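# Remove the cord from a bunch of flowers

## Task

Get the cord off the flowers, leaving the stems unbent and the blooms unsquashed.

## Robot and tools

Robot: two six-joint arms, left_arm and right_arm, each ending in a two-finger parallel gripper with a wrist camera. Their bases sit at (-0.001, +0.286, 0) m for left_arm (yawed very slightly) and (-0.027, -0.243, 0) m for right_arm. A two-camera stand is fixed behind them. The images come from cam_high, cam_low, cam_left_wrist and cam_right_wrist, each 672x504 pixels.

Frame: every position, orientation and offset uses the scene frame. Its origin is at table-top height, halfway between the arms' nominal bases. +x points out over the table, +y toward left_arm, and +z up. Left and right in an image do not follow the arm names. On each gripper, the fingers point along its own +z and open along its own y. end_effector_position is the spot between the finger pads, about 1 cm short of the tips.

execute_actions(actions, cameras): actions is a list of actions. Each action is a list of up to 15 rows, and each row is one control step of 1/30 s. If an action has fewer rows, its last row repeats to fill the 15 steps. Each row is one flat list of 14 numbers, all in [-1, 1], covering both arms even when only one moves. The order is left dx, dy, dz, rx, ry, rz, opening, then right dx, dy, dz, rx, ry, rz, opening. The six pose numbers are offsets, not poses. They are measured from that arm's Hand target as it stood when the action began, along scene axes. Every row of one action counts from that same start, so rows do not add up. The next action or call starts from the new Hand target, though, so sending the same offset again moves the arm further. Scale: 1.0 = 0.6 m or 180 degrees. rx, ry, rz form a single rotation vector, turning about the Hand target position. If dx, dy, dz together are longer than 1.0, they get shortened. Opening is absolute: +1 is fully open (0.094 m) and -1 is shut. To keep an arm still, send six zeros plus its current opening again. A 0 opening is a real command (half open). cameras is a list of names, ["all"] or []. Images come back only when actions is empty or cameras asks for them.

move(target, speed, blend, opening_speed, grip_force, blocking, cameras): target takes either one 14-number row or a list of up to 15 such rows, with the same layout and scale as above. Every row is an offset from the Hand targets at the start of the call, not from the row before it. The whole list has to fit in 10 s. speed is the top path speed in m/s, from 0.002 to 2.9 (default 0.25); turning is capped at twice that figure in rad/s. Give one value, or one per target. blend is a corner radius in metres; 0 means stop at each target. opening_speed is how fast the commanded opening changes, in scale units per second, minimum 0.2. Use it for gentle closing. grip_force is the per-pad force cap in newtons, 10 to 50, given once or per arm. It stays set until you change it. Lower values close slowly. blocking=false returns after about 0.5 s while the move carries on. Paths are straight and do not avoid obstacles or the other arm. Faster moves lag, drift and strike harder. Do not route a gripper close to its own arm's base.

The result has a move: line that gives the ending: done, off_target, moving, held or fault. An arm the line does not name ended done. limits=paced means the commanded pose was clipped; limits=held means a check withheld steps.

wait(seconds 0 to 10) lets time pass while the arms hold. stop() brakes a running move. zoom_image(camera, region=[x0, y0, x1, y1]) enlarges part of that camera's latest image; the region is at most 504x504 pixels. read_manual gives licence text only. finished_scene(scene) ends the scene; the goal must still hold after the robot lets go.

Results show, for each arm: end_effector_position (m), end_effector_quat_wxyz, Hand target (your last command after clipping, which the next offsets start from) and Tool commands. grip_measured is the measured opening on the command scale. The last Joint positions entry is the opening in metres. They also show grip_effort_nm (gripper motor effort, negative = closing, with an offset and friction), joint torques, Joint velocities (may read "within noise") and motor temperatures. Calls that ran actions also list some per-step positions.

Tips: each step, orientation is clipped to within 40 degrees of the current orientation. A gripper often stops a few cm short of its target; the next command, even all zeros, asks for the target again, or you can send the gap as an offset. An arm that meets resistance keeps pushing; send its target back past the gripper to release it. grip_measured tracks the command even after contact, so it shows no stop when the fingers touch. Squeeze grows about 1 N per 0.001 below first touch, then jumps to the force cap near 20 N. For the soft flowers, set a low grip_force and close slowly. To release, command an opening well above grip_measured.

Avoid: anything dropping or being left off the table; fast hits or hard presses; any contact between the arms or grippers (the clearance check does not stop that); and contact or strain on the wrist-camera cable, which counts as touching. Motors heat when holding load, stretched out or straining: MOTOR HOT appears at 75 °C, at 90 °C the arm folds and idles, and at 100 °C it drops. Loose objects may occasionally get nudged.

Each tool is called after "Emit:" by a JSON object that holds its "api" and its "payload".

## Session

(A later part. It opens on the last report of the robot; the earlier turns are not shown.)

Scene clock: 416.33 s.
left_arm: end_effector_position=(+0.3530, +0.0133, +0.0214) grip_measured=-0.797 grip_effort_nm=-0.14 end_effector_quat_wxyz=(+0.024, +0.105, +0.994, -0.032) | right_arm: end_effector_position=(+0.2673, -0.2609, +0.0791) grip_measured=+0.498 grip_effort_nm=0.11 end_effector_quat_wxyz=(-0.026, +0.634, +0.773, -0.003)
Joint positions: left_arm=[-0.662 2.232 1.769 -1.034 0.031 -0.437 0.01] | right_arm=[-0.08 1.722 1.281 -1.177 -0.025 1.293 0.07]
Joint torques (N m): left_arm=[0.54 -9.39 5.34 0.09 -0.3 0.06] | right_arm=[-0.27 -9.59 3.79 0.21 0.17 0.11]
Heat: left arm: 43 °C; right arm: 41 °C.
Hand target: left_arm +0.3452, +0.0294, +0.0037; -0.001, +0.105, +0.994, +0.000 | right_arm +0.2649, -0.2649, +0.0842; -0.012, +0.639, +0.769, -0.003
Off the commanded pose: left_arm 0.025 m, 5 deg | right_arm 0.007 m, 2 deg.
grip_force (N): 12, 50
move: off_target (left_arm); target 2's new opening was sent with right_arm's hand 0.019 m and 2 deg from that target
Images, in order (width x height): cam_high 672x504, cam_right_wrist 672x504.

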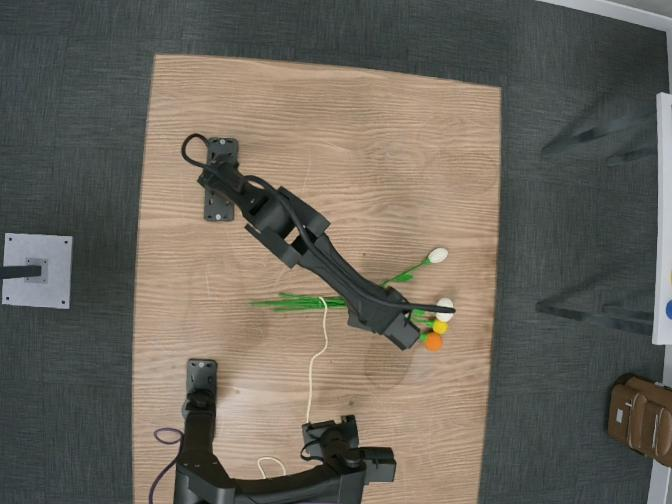

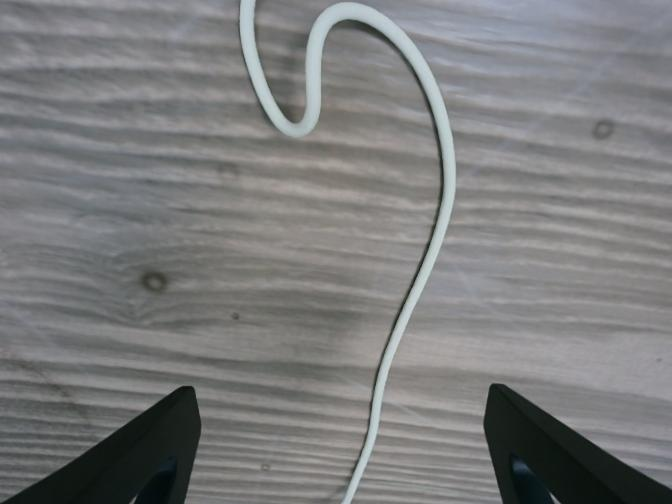

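Emit:
{"api": "move", "payload": {"target": [[0, 0, 0, 0, 0, 0, -0.8, -0.053, 0.082, -0.085, 0, 0, 0, 0.0],[0, 0, 0, 0, 0, 0, -0.8, -0.053, 0.082, -0.150, 0, 0, 0, -1],[0, 0, 0, 0, 0, 0, -0.8, -0.052, 0.06, -0.099, 0, 0, 0, -1],[0, 0, 0, 0, 0, 0, -0.8, -0.025, -0.375, -0.099, 0, 0, 0, -1]], "speed": [0.15, 0.07, 0.08, 0.09], "blend": [0.01, 0, 0.015, 0], "opening_speed": 1.0, "cameras": ["cam_high"]}}

Emit:
{"api": "zoom_image", "payload": {"camera": "cam_high", "region": [230, 230, 450, 504]}}

Scene clock: 434.97 s.
left_arm: end_effector_position=(+0.3529, +0.0142, +0.0214) grip_measured=-0.797 grip_effort_nm=-0.14 end_effector_quat_wxyz=(+0.023, +0.105, +0.994, -0.030) | right_arm: end_effector_position=(+0.2451, -0.4826, +0.0231) grip_measured=-0.955 grip_effort_nm=-1.01 end_effector_quat_wxyz=(-0.016, +0.642, +0.766, +0.003)
Joint positions: left_arm=[-0.662 2.232 1.769 -1.037 0.028 -0.437 0.01] | right_arm=[-0.727 2.014 1.436 -1.026 -0.004 0.668 0.002]
Joint torques (N m): left_arm=[0.54 -9.37 5.33 0.11 -0.27 0.07] | right_arm=[0.16 -7.58 8.34 0.09 0.1 -0.05]
Heat: left arm: 44 °C; right arm: 41 °C.
Hand target: left_arm +0.3452, +0.0294, +0.0037; -0.001, +0.105, +0.994, +0.000 | right_arm +0.2500, -0.4899, +0.0248; -0.012, +0.639, +0.769, -0.004
Off the commanded pose: left_arm 0.025 m, 4 deg | right_arm 0.009 m, 1 deg.
grip_force (N): 12, 50
move: off_target (left_arm); target 2's new opening was sent with right_arm's hand 0.014 m and 1 deg from that target
Images, in order (width x height): cam_high 672x504.

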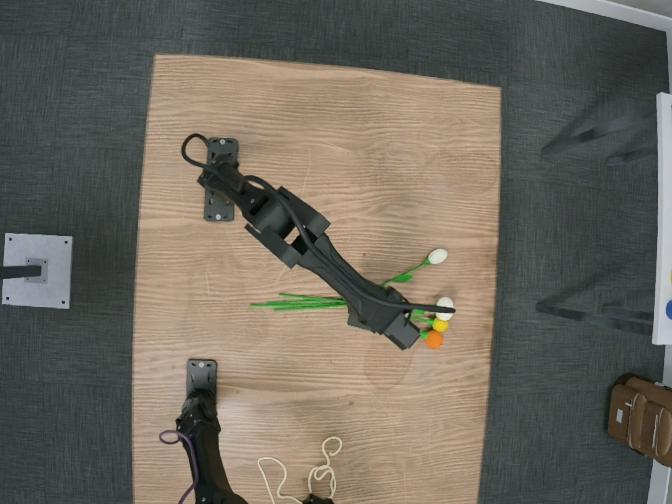

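Scaled by 1.839.

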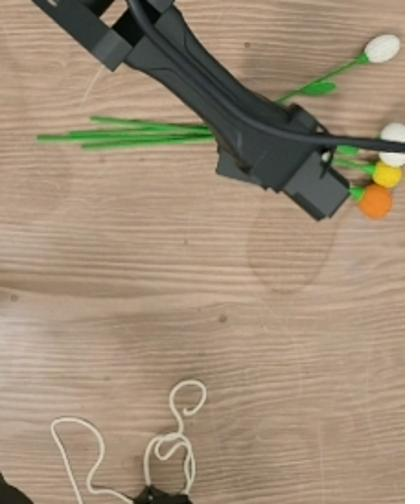

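Emit:
{"api": "move", "payload": {"target": [[0, 0, 0.01, 0, 0, 0, -0.35, 0, 0, -0.05, 0, 0, 0, -1],[0, 0, 0.2, 0, 0, 0, -0.35, 0, 0, -0.05, 0, 0, 0, -0.4],[-0.08, 0.15, 0.3, 0, 0, 0, -0.35, 0, 0, 0.12, 0, 0, 0, -0.4],[-0.15, 0.3, 0.3, 0, 0, 0, -0.35, -0.05, 0.03, 0.15, 0, 0, 0, -0.4]], "speed": [0.05, 0.1, 0.2, 0.25], "blend": [0, 0, 0.05, 0], "opening_speed": 0.8, "cameras": ["cam_high", "cam_left_wrist", "cam_right_wrist"]}}

Scene clock: 454.00 s.
left_arm: end_effector_position=(+0.2569, +0.2077, +0.1815) grip_measured=-0.353 grip_effort_nm=0.17 end_effector_quat_wxyz=(-0.009, +0.101, +0.995, +0.001) | right_arm: end_effector_position=(+0.2248, -0.4751, +0.1086) grip_measured=-0.402 grip_effort_nm=0.11 end_effector_quat_wxyz=(-0.016, +0.641, +0.768, -0.004)
Joint positions: left_arm=[-0.313 1.595 1.552 -1.546 0.002 -0.094 0.03] | right_arm=[-0.743 1.874 1.588 -1.317 0.01 0.648 0.028]
Joint torques (N m): left_arm=[0.27 -7.82 5.83 0.26 -0.03 0.07] | right_arm=[-0.34 -10.7 3.84 0.05 -0.01 -0.06]
Heat: left arm: 44 °C; right arm: 41 °C.
Hand target: left_arm +0.2552, +0.2094, +0.1838; -0.001, +0.105, +0.994, +0.000 | right_arm +0.2200, -0.4720, +0.1148; -0.011, +0.639, +0.769, -0.003
Off the commanded pose: left_arm 0.003 m, 1 deg | right_arm 0.008 m, 1 deg.
grip_force (N): 12, 50
move: done; blend cut to 0.0497 m at target 3; target 2's new opening was sent with right_arm's hand 0.015 m and 1 deg from that target
Images, in order (width x height): cam_high 672x504, cam_left_wrist 672x504, cam_right_wrist 672x504.

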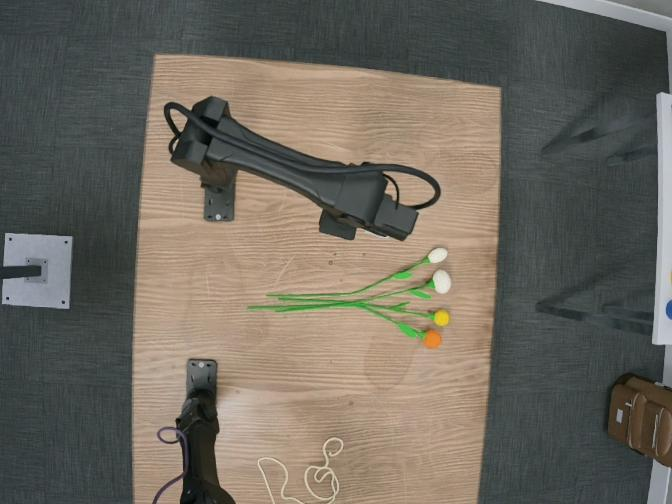

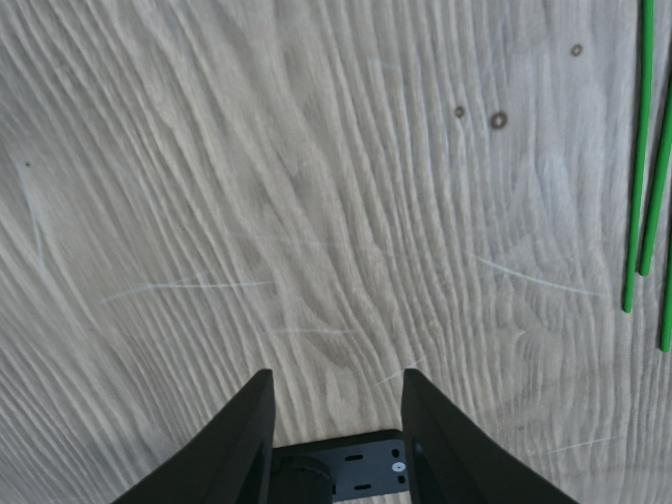

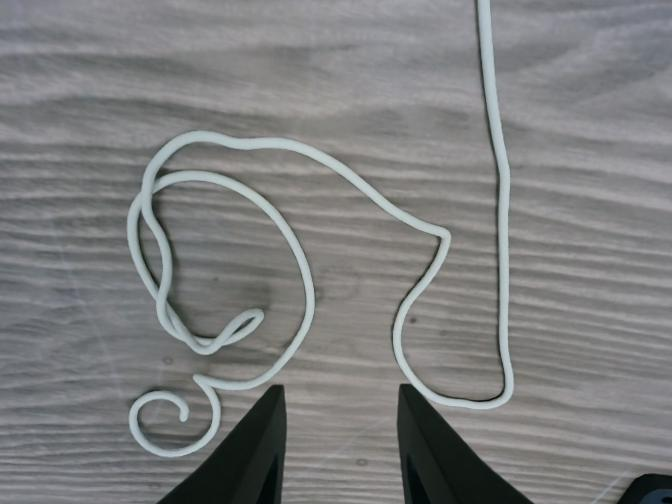

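Emit:
{"api": "wait", "payload": {"seconds": 0, "cameras": ["cam_low"]}}

Scene clock: 461.07 s.
left_arm: end_effector_position=(+0.2569, +0.2077, +0.1815) grip_measured=-0.353 grip_effort_nm=0.17 end_effector_quat_wxyz=(-0.009, +0.102, +0.995, +0.001) | right_arm: end_effector_position=(+0.2247, -0.4750, +0.1086) grip_measured=-0.402 grip_effort_nm=0.11 end_effector_quat_wxyz=(-0.016, +0.641, +0.768, -0.004)
Joint positions: left_arm=[-0.313 1.595 1.552 -1.546 0.002 -0.093 0.03] | right_arm=[-0.743 1.874 1.588 -1.317 0.01 0.648 0.028]
Joint torques (N m): left_arm=[0.28 -7.8 5.83 0.26 -0.03 0.08] | right_arm=[-0.23 -10.69 3.93 0.06 -0.03 -0.09]
Heat: left arm: 43 °C; right arm: 42 °C.
Hand target: left_arm +0.2552, +0.2094, +0.1838; -0.001, +0.105, +0.994, +0.000 | right_arm +0.2199, -0.4719, +0.1148; -0.012, +0.639, +0.769, -0.003
Tool commands: left_gripper/opening=-0.35 right_gripper/opening=-0.4
Off the commanded pose: left_arm 0.003 m, 1 deg | right_arm 0.008 m, 1 deg.
grip_force (N): 12, 50
Images, in order (width x height): cam_low 672x504.

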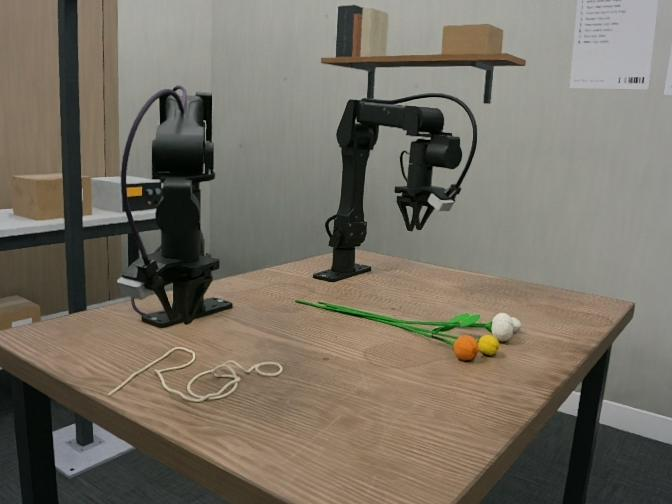

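The cord is off the flowers and lying fully on the table. The flowers still look intact.

Emit:
{"api": "finished_scene", "payload": {"scene": 2}}

The scene is finished: the task was done.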